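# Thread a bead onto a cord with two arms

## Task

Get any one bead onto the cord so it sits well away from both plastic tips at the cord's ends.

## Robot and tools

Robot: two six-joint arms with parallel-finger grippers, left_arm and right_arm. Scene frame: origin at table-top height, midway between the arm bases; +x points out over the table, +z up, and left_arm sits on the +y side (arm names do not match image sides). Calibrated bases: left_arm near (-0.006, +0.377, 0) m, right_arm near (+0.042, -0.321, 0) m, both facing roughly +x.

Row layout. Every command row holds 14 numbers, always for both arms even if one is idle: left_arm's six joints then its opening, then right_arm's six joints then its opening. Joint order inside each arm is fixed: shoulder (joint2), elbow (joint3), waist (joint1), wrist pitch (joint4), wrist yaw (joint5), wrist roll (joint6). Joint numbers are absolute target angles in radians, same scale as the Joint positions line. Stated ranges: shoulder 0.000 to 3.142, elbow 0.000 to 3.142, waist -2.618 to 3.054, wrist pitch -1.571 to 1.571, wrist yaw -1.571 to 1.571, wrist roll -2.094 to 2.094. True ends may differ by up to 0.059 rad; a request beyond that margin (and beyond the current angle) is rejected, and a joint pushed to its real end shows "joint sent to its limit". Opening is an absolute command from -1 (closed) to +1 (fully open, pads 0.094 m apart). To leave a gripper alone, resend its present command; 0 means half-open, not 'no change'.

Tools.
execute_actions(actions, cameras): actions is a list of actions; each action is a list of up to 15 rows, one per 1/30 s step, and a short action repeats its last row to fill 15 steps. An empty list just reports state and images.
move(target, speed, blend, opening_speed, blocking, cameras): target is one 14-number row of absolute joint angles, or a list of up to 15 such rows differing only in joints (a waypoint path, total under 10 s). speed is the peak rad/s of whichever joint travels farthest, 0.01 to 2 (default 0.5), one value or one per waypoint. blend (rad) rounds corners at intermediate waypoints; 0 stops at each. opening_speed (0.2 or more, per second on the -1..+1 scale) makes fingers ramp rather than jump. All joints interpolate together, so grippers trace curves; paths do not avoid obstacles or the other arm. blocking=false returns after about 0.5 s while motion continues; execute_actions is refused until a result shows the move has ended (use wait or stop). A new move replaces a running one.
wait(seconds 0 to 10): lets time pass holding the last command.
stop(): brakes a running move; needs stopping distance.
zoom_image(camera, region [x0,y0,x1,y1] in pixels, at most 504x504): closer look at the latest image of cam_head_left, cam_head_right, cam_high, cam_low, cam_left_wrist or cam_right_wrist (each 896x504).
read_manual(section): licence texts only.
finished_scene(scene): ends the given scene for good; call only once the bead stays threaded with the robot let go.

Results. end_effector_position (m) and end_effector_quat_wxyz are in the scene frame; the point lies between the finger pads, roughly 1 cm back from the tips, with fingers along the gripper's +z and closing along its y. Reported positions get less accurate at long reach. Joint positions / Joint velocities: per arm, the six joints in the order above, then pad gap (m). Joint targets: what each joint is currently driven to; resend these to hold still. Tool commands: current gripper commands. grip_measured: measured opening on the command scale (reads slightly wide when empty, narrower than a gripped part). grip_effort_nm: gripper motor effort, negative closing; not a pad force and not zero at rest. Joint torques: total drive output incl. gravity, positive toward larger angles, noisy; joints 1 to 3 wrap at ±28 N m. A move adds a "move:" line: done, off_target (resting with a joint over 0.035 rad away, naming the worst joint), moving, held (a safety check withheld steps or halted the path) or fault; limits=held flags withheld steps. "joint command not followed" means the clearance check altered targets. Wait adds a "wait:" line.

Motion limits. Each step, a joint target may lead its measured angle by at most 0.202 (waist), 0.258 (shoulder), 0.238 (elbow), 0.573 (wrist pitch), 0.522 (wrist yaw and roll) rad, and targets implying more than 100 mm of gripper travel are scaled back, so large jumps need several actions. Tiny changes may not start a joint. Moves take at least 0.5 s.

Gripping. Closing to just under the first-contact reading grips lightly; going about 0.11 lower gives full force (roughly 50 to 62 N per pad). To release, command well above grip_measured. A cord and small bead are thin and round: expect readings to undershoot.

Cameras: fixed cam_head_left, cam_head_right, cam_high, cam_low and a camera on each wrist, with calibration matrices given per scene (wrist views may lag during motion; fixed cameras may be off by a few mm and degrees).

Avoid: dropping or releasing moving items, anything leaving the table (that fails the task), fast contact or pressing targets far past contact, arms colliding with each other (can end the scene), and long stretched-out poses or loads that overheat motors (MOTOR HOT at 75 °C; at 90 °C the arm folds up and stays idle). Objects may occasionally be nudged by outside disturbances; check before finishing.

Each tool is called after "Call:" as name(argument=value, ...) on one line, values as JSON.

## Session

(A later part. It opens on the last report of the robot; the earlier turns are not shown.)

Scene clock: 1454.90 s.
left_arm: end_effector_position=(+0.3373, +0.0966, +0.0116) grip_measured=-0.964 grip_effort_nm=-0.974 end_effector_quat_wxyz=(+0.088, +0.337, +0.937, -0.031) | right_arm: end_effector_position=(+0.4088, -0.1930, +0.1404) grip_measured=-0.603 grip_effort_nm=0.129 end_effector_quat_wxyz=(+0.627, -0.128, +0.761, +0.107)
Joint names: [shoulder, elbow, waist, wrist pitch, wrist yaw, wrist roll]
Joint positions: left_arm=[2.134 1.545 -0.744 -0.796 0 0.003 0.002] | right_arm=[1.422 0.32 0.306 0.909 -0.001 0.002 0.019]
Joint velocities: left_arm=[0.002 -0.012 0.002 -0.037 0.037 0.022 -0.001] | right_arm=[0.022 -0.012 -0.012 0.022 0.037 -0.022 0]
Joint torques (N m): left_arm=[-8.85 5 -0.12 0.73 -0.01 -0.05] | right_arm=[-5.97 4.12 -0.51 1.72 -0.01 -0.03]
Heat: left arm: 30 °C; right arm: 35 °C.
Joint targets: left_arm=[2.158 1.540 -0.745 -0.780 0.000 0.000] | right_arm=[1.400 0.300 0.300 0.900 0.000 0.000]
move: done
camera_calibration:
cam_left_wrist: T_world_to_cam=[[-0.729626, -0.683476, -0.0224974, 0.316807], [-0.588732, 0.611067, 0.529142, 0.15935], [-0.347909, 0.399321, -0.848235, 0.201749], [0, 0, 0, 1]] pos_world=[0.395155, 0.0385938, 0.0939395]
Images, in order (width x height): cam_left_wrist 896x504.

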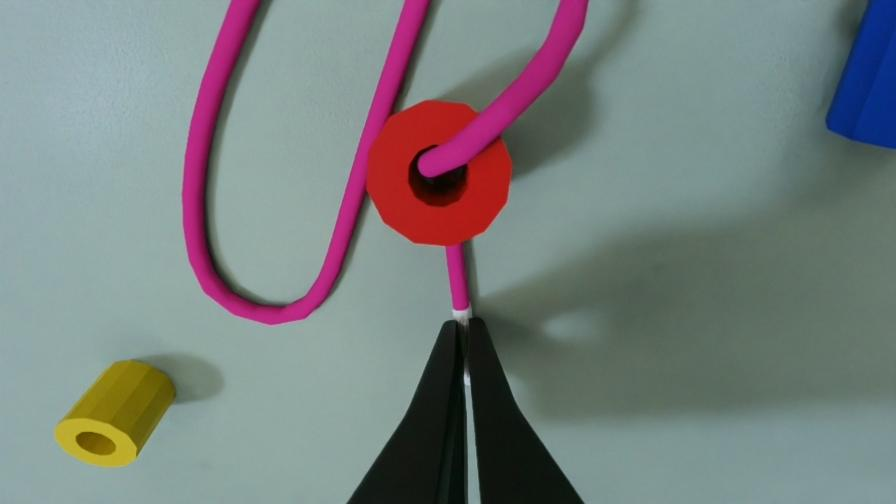

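Call:
move(target=[2.09,1.89,-0.745,-1.19,0,0,-1,1.4,0.3,0.3,0.9,0,0,-0.6], speed=0.12)

Call:
zoom_image(camera="cam_low", region=[240, 200, 400, 330])

Scene clock: 1463.50 s.
left_arm: end_effector_position=(+0.3354, +0.0982, +0.0871) grip_measured=-0.968 grip_effort_nm=-1.028 end_effector_quat_wxyz=(+0.054, +0.338, +0.939, -0.019) | right_arm: end_effector_position=(+0.4088, -0.1930, +0.1404) grip_measured=-0.603 grip_effort_nm=0.134 end_effector_quat_wxyz=(+0.627, -0.128, +0.761, +0.107)
Joint names: [shoulder, elbow, waist, wrist pitch, wrist yaw, wrist roll]
Joint positions: left_arm=[2.134 1.862 -0.744 -1.184 0 0.003 0.001] | right_arm=[1.422 0.32 0.306 0.909 -0.001 0.002 0.019]
Joint velocities: left_arm=[-0.022 0.007 0.002 0.007 -0.007 0.037 0] | right_arm=[0.012 0.007 -0.012 -0.11 -0.007 0.007 0.001]
Joint torques (N m): left_arm=[-14.87 7.64 -0.12 0.47 -0.02 -0.05] | right_arm=[-5.96 4.1 -0.54 1.71 -0.01 -0.01]
Heat: left arm: 29 °C; right arm: 35 °C.
Joint targets: left_arm=[2.090 1.890 -0.745 -1.190 0.000 0.000] | right_arm=[1.400 0.300 0.300 0.900 0.000 0.000]
move: off_target (left_arm); left_arm: the shoulder is farthest, 0.044 rad from its target
camera_calibration:
cam_left_wrist: T_world_to_cam=[[-0.730609, -0.682669, -0.0131524, 0.317617], [-0.557924, 0.585778, 0.587865, 0.104302], [-0.393613, 0.436837, -0.808852, 0.272736], [0, 0, 0, 1]] pos_world=[0.397599, 0.036588, 0.163465]
cam_right_wrist: T_world_to_cam=[[0.307854, -0.946023, -0.101325, -0.292327], [-0.784827, -0.192299, -0.589124, 0.391571], [0.53784, 0.260887, -0.801664, 0.0589214], [0, 0, 0, 1]] pos_world=[0.365619, -0.216621, 0.248299]

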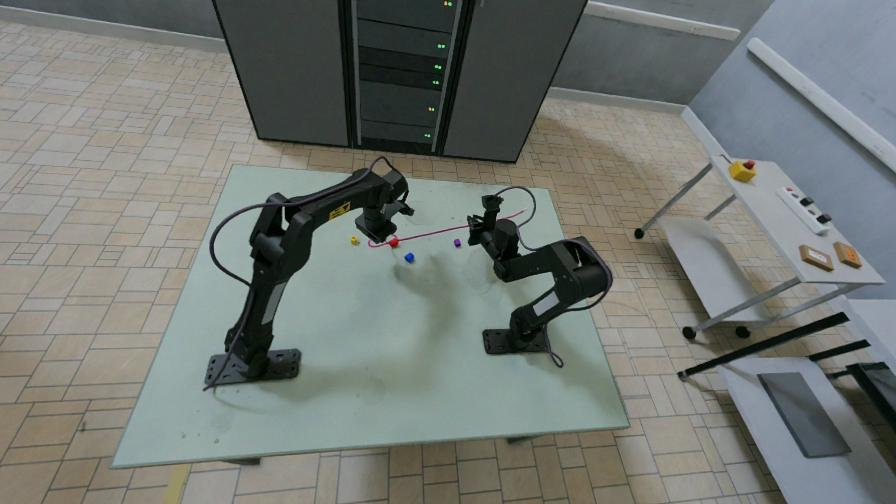

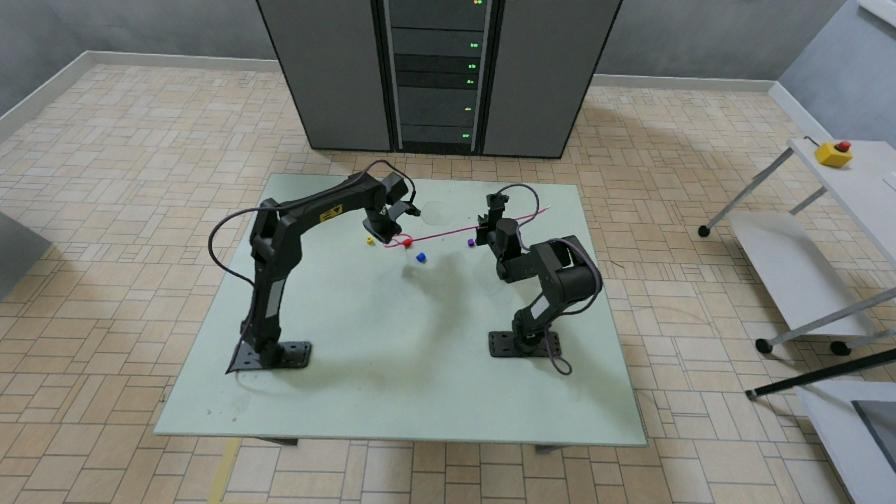

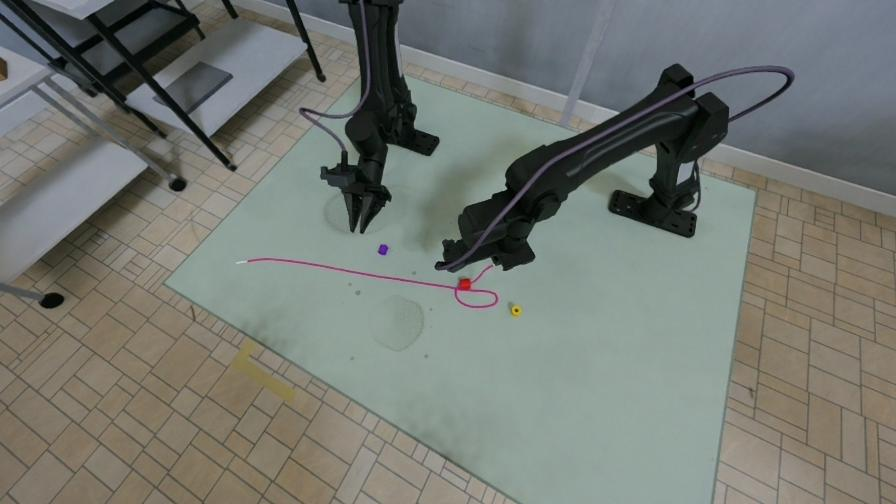

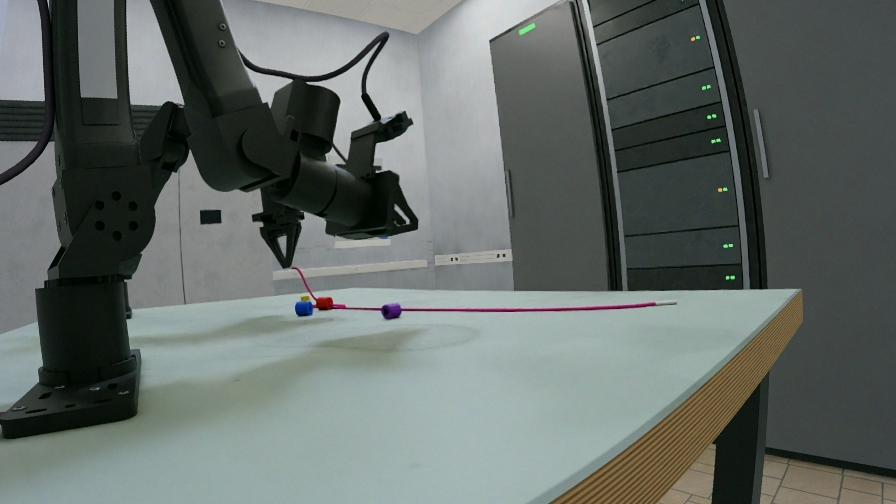

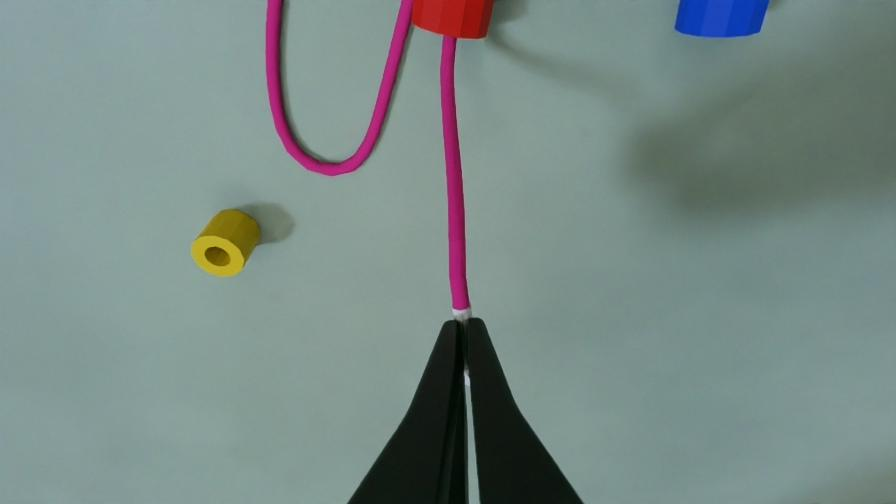

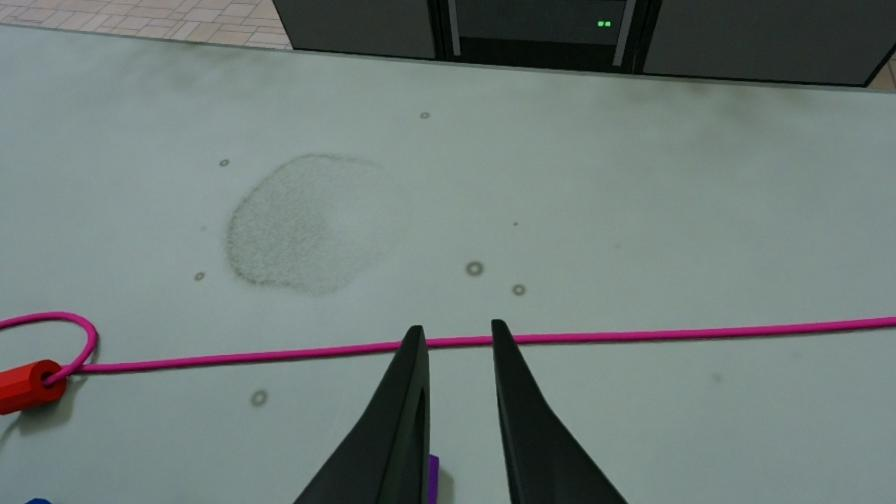

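Scaled by 3.150 from the camera's 896x504 image, which has a finer 1280x720 frame.

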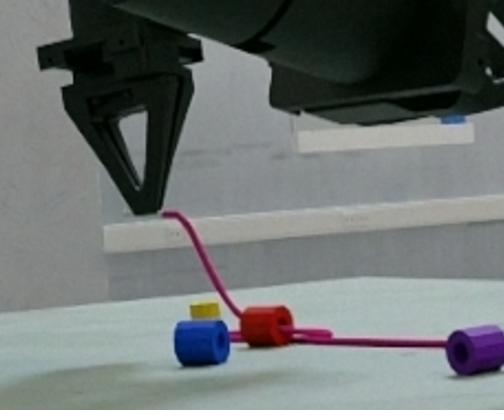

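Call:
move(target=[2.07,1.43,-0.745,-0.77,0,0,-1,1.4,0.3,0.3,0.9,0,0,-0.6], speed=0.15, cameras=["cam_left_wrist"])

Call:
zoom_image(camera="cam_left_wrist", region=[300, 0, 800, 500])

Scene clock: 1475.17 s.
left_arm: end_effector_position=(+0.3187, +0.1118, +0.0104) grip_measured=-0.968 grip_effort_nm=-1.028 end_effector_quat_wxyz=(+0.073, +0.337, +0.938, -0.026) | right_arm: end_effector_position=(+0.4088, -0.1930, +0.1404) grip_measured=-0.603 grip_effort_nm=0.134 end_effector_quat_wxyz=(+0.627, -0.128, +0.761, +0.107)
Joint names: [shoulder, elbow, waist, wrist pitch, wrist yaw, wrist roll]
Joint positions: left_arm=[2.075 1.454 -0.744 -0.794 0 0.003 0.001] | right_arm=[1.422 0.32 0.306 0.909 -0.001 0.002 0.019]
Joint velocities: left_arm=[-0.017 -0.007 -0.007 -0.066 0.007 -0.007 -0.001] | right_arm=[0.007 -0.007 -0.002 -0.081 0.007 0.007 -0.001]
Joint torques (N m): left_arm=[-10.67 3.43 -0.12 0.78 -0.01 -0.04] | right_arm=[-5.97 4.14 -0.51 1.73 -0.01 -0.02]
Heat: left arm: 29 °C; right arm: 35 °C.
Joint targets: left_arm=[2.070 1.430 -0.745 -0.770 0.000 0.000] | right_arm=[1.400 0.300 0.300 0.900 0.000 0.000]
move: done
camera_calibration:
cam_left_wrist: T_world_to_cam=[[-0.730126, -0.683066, -0.0183609, 0.313715], [-0.575458, 0.600171, 0.555556, 0.136405], [-0.368462, 0.416192, -0.831276, 0.192673], [0, 0, 0, 1]] pos_world=[0.37854, 0.0522327, 0.0901439]
Images, in order (width x height): cam_left_wrist 896x504.

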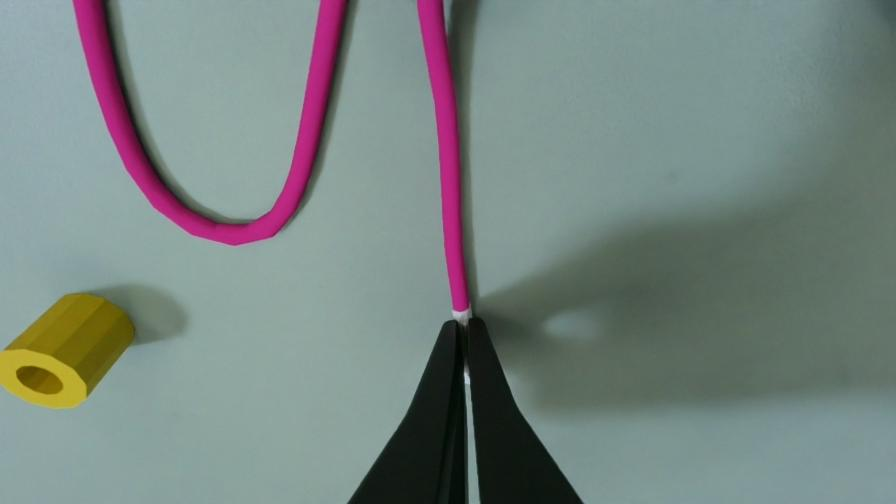

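Scaled by 1.008 from the camera's 896x504 image, which has a finer 1280x720 frame.

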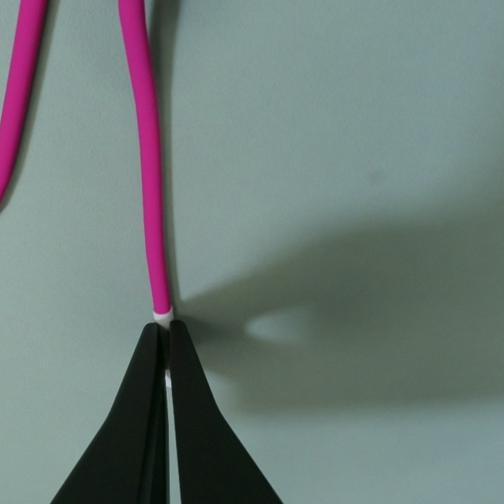

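Open, rise, view.

Call:
move(target=[2.075,1.44,-0.745,-0.78,0,0,-0.55,1.4,0.3,0.3,0.9,0,0,-0.6], opening_speed=0.3, cameras=[])

Call:
move(target=[[2.03,1.72,-0.745,-1.09,0,0,-0.55,1.4,0.3,0.3,0.9,0,0,-0.6],[1.5,1.3,-0.3,-0.6,0,0,-0.55,1.4,0.3,0.3,0.9,0,0,-0.6]], speed=[0.25, 0.5])

Call:
zoom_image(camera="cam_high", region=[420, 210, 560, 330])

Scene clock: 1482.03 s.
left_arm: end_effector_position=(+0.3189, +0.1110, +0.0103) grip_measured=-0.552 grip_effort_nm=0.110 end_effector_quat_wxyz=(+0.074, +0.337, +0.938, -0.028) | right_arm: end_effector_position=(+0.4088, -0.1930, +0.1404) grip_measured=-0.603 grip_effort_nm=0.134 end_effector_quat_wxyz=(+0.627, -0.128, +0.761, +0.107)
Joint names: [shoulder, elbow, waist, wrist pitch, wrist yaw, wrist roll]
Joint positions: left_arm=[2.075 1.452 -0.744 -0.79 0.003 0.003 0.021] | right_arm=[1.422 0.32 0.306 0.909 -0.001 0.002 0.019]
Joint velocities: left_arm=[0.002 -0.007 -0.017 -0.022 -0.007 -0.022 0.001] | right_arm=[-0.002 0.002 0.012 -0.066 -0.066 0.007 -0.002]
Joint torques (N m): left_arm=[-10.26 4.31 -0.1 0.65 -0.04 -0.04] | right_arm=[-5.9 4.16 -0.55 1.69 -0.01 -0.01]
Heat: left arm: 29 °C; right arm: 34 °C.
Joint targets: left_arm=[2.075 1.440 -0.745 -0.780 0.000 0.000] | right_arm=[1.400 0.300 0.300 0.900 0.000 0.000]
move: done
No camera images: "cameras" was empty.

Scene clock: 1485.13 s.
left_arm: end_effector_position=(+0.4076, +0.2756, +0.2013) grip_measured=-0.552 grip_effort_nm=0.100 end_effector_quat_wxyz=(+0.354, +0.115, +0.927, -0.042) | right_arm: end_effector_position=(+0.4088, -0.1930, +0.1404) grip_measured=-0.603 grip_effort_nm=0.134 end_effector_quat_wxyz=(+0.627, -0.128, +0.761, +0.107)
Joint names: [shoulder, elbow, waist, wrist pitch, wrist yaw, wrist roll]
Joint positions: left_arm=[1.528 1.306 -0.301 -0.619 -0.002 0.003 0.021] | right_arm=[1.422 0.32 0.306 0.909 -0.001 0.002 0.019]
Joint velocities: left_arm=[-0.002 0.002 -0.027 0.037 0.007 0.022 0] | right_arm=[-0.022 -0.007 -0.007 -0.037 -0.081 0.022 0]
Joint torques (N m): left_arm=[-8.9 5.86 0.09 1.41 0 -0.04] | right_arm=[-5.9 4.16 -0.49 1.72 -0.01 -0.01]
Heat: left arm: 29 °C; right arm: 34 °C.
Joint targets: left_arm=[1.500 1.300 -0.300 -0.600 0.000 0.000] | right_arm=[1.400 0.300 0.300 0.900 0.000 0.000]
move: done
camera_calibration:
cam_left_wrist: T_world_to_cam=[[-0.335468, -0.937914, -0.088193, 0.417438], [-0.941974, 0.335166, 0.0186556, 0.31376], [0.012062, 0.0893339, -0.995929, 0.284096], [0, 0, 0, 1]] pos_world=[0.432164, 0.26098, 0.313901]
cam_right_wrist: T_world_to_cam=[[0.307854, -0.946023, -0.101325, -0.292327], [-0.784827, -0.192299, -0.589124, 0.391571], [0.53784, 0.260887, -0.801664, 0.0589214], [0, 0, 0, 1]] pos_world=[0.365619, -0.216621, 0.248299]

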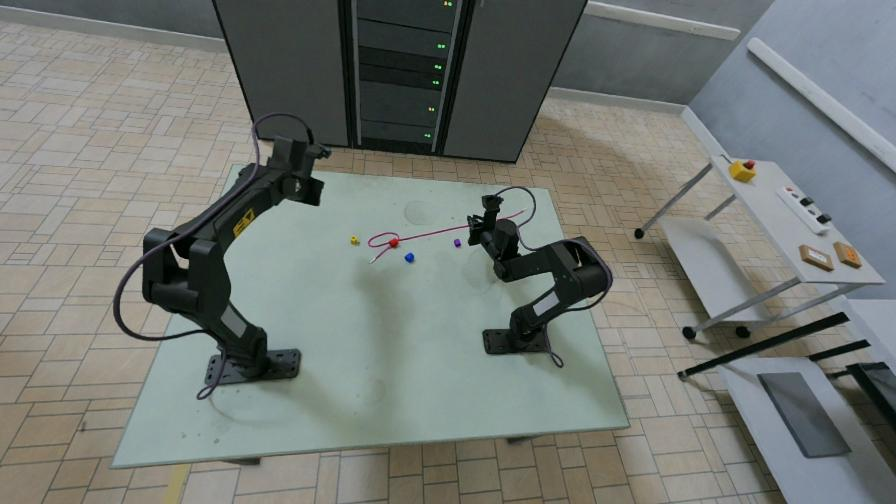

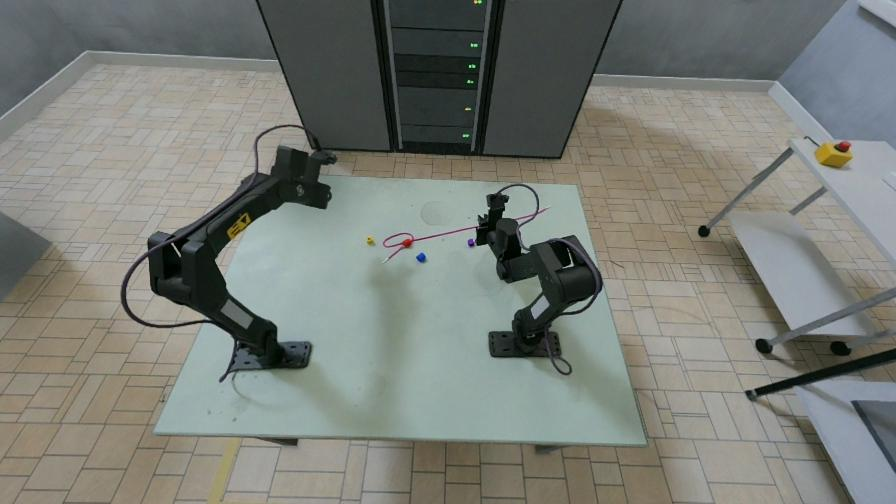

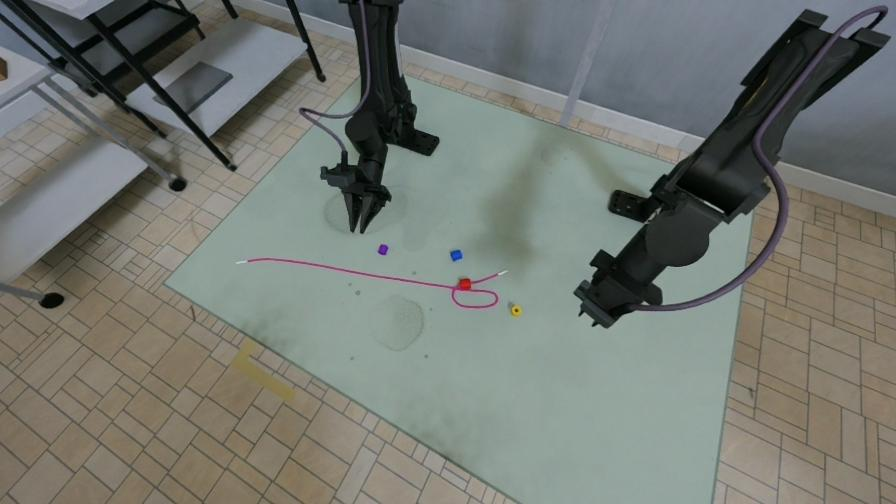

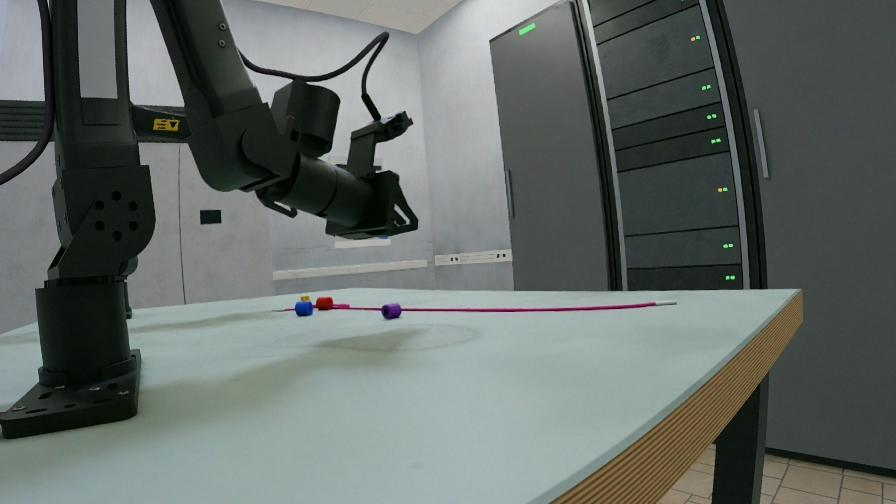

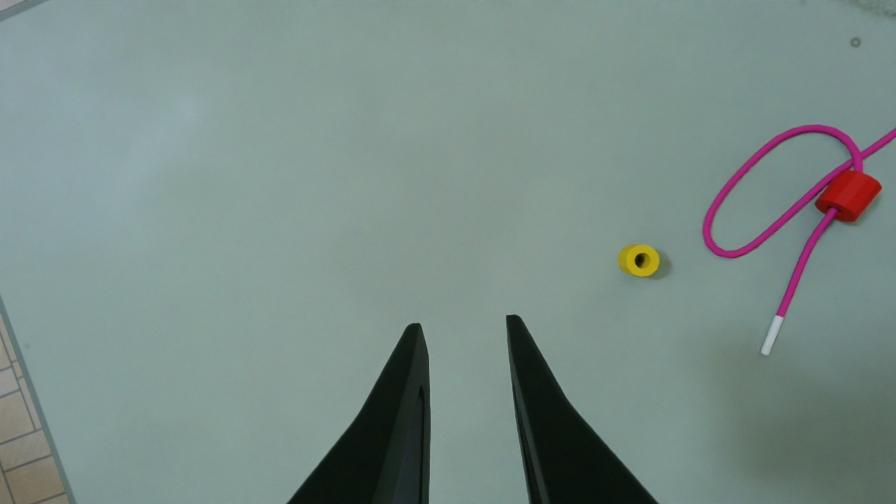

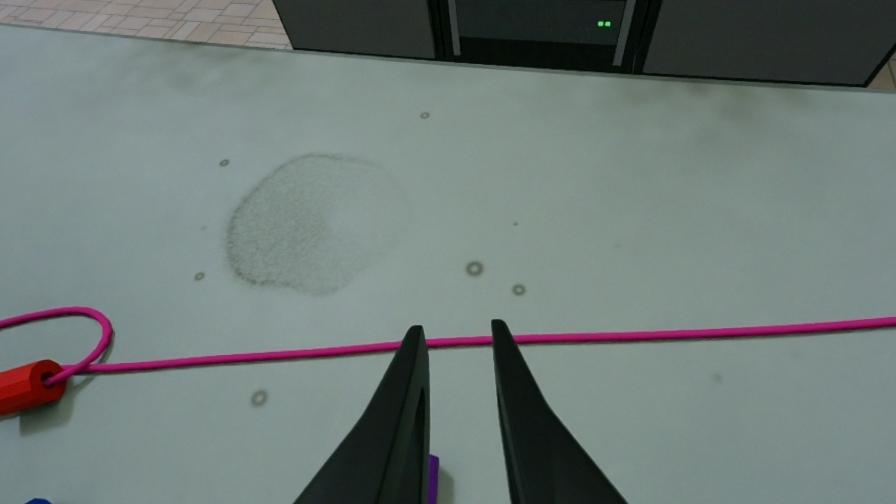

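Scaled by 3.600 from the camera's 896x504 image, which has a finer 1280x720 frame.

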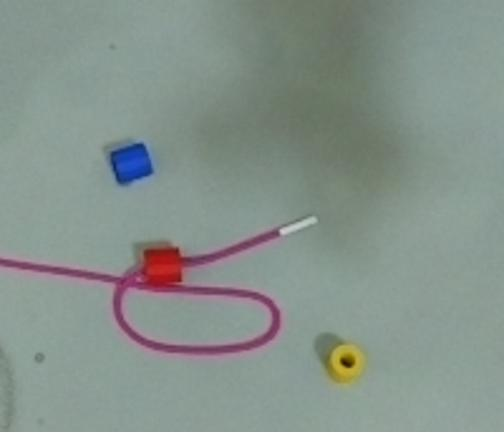

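Perfect.

Call:
finished_scene(scene=1)

The scene is finished.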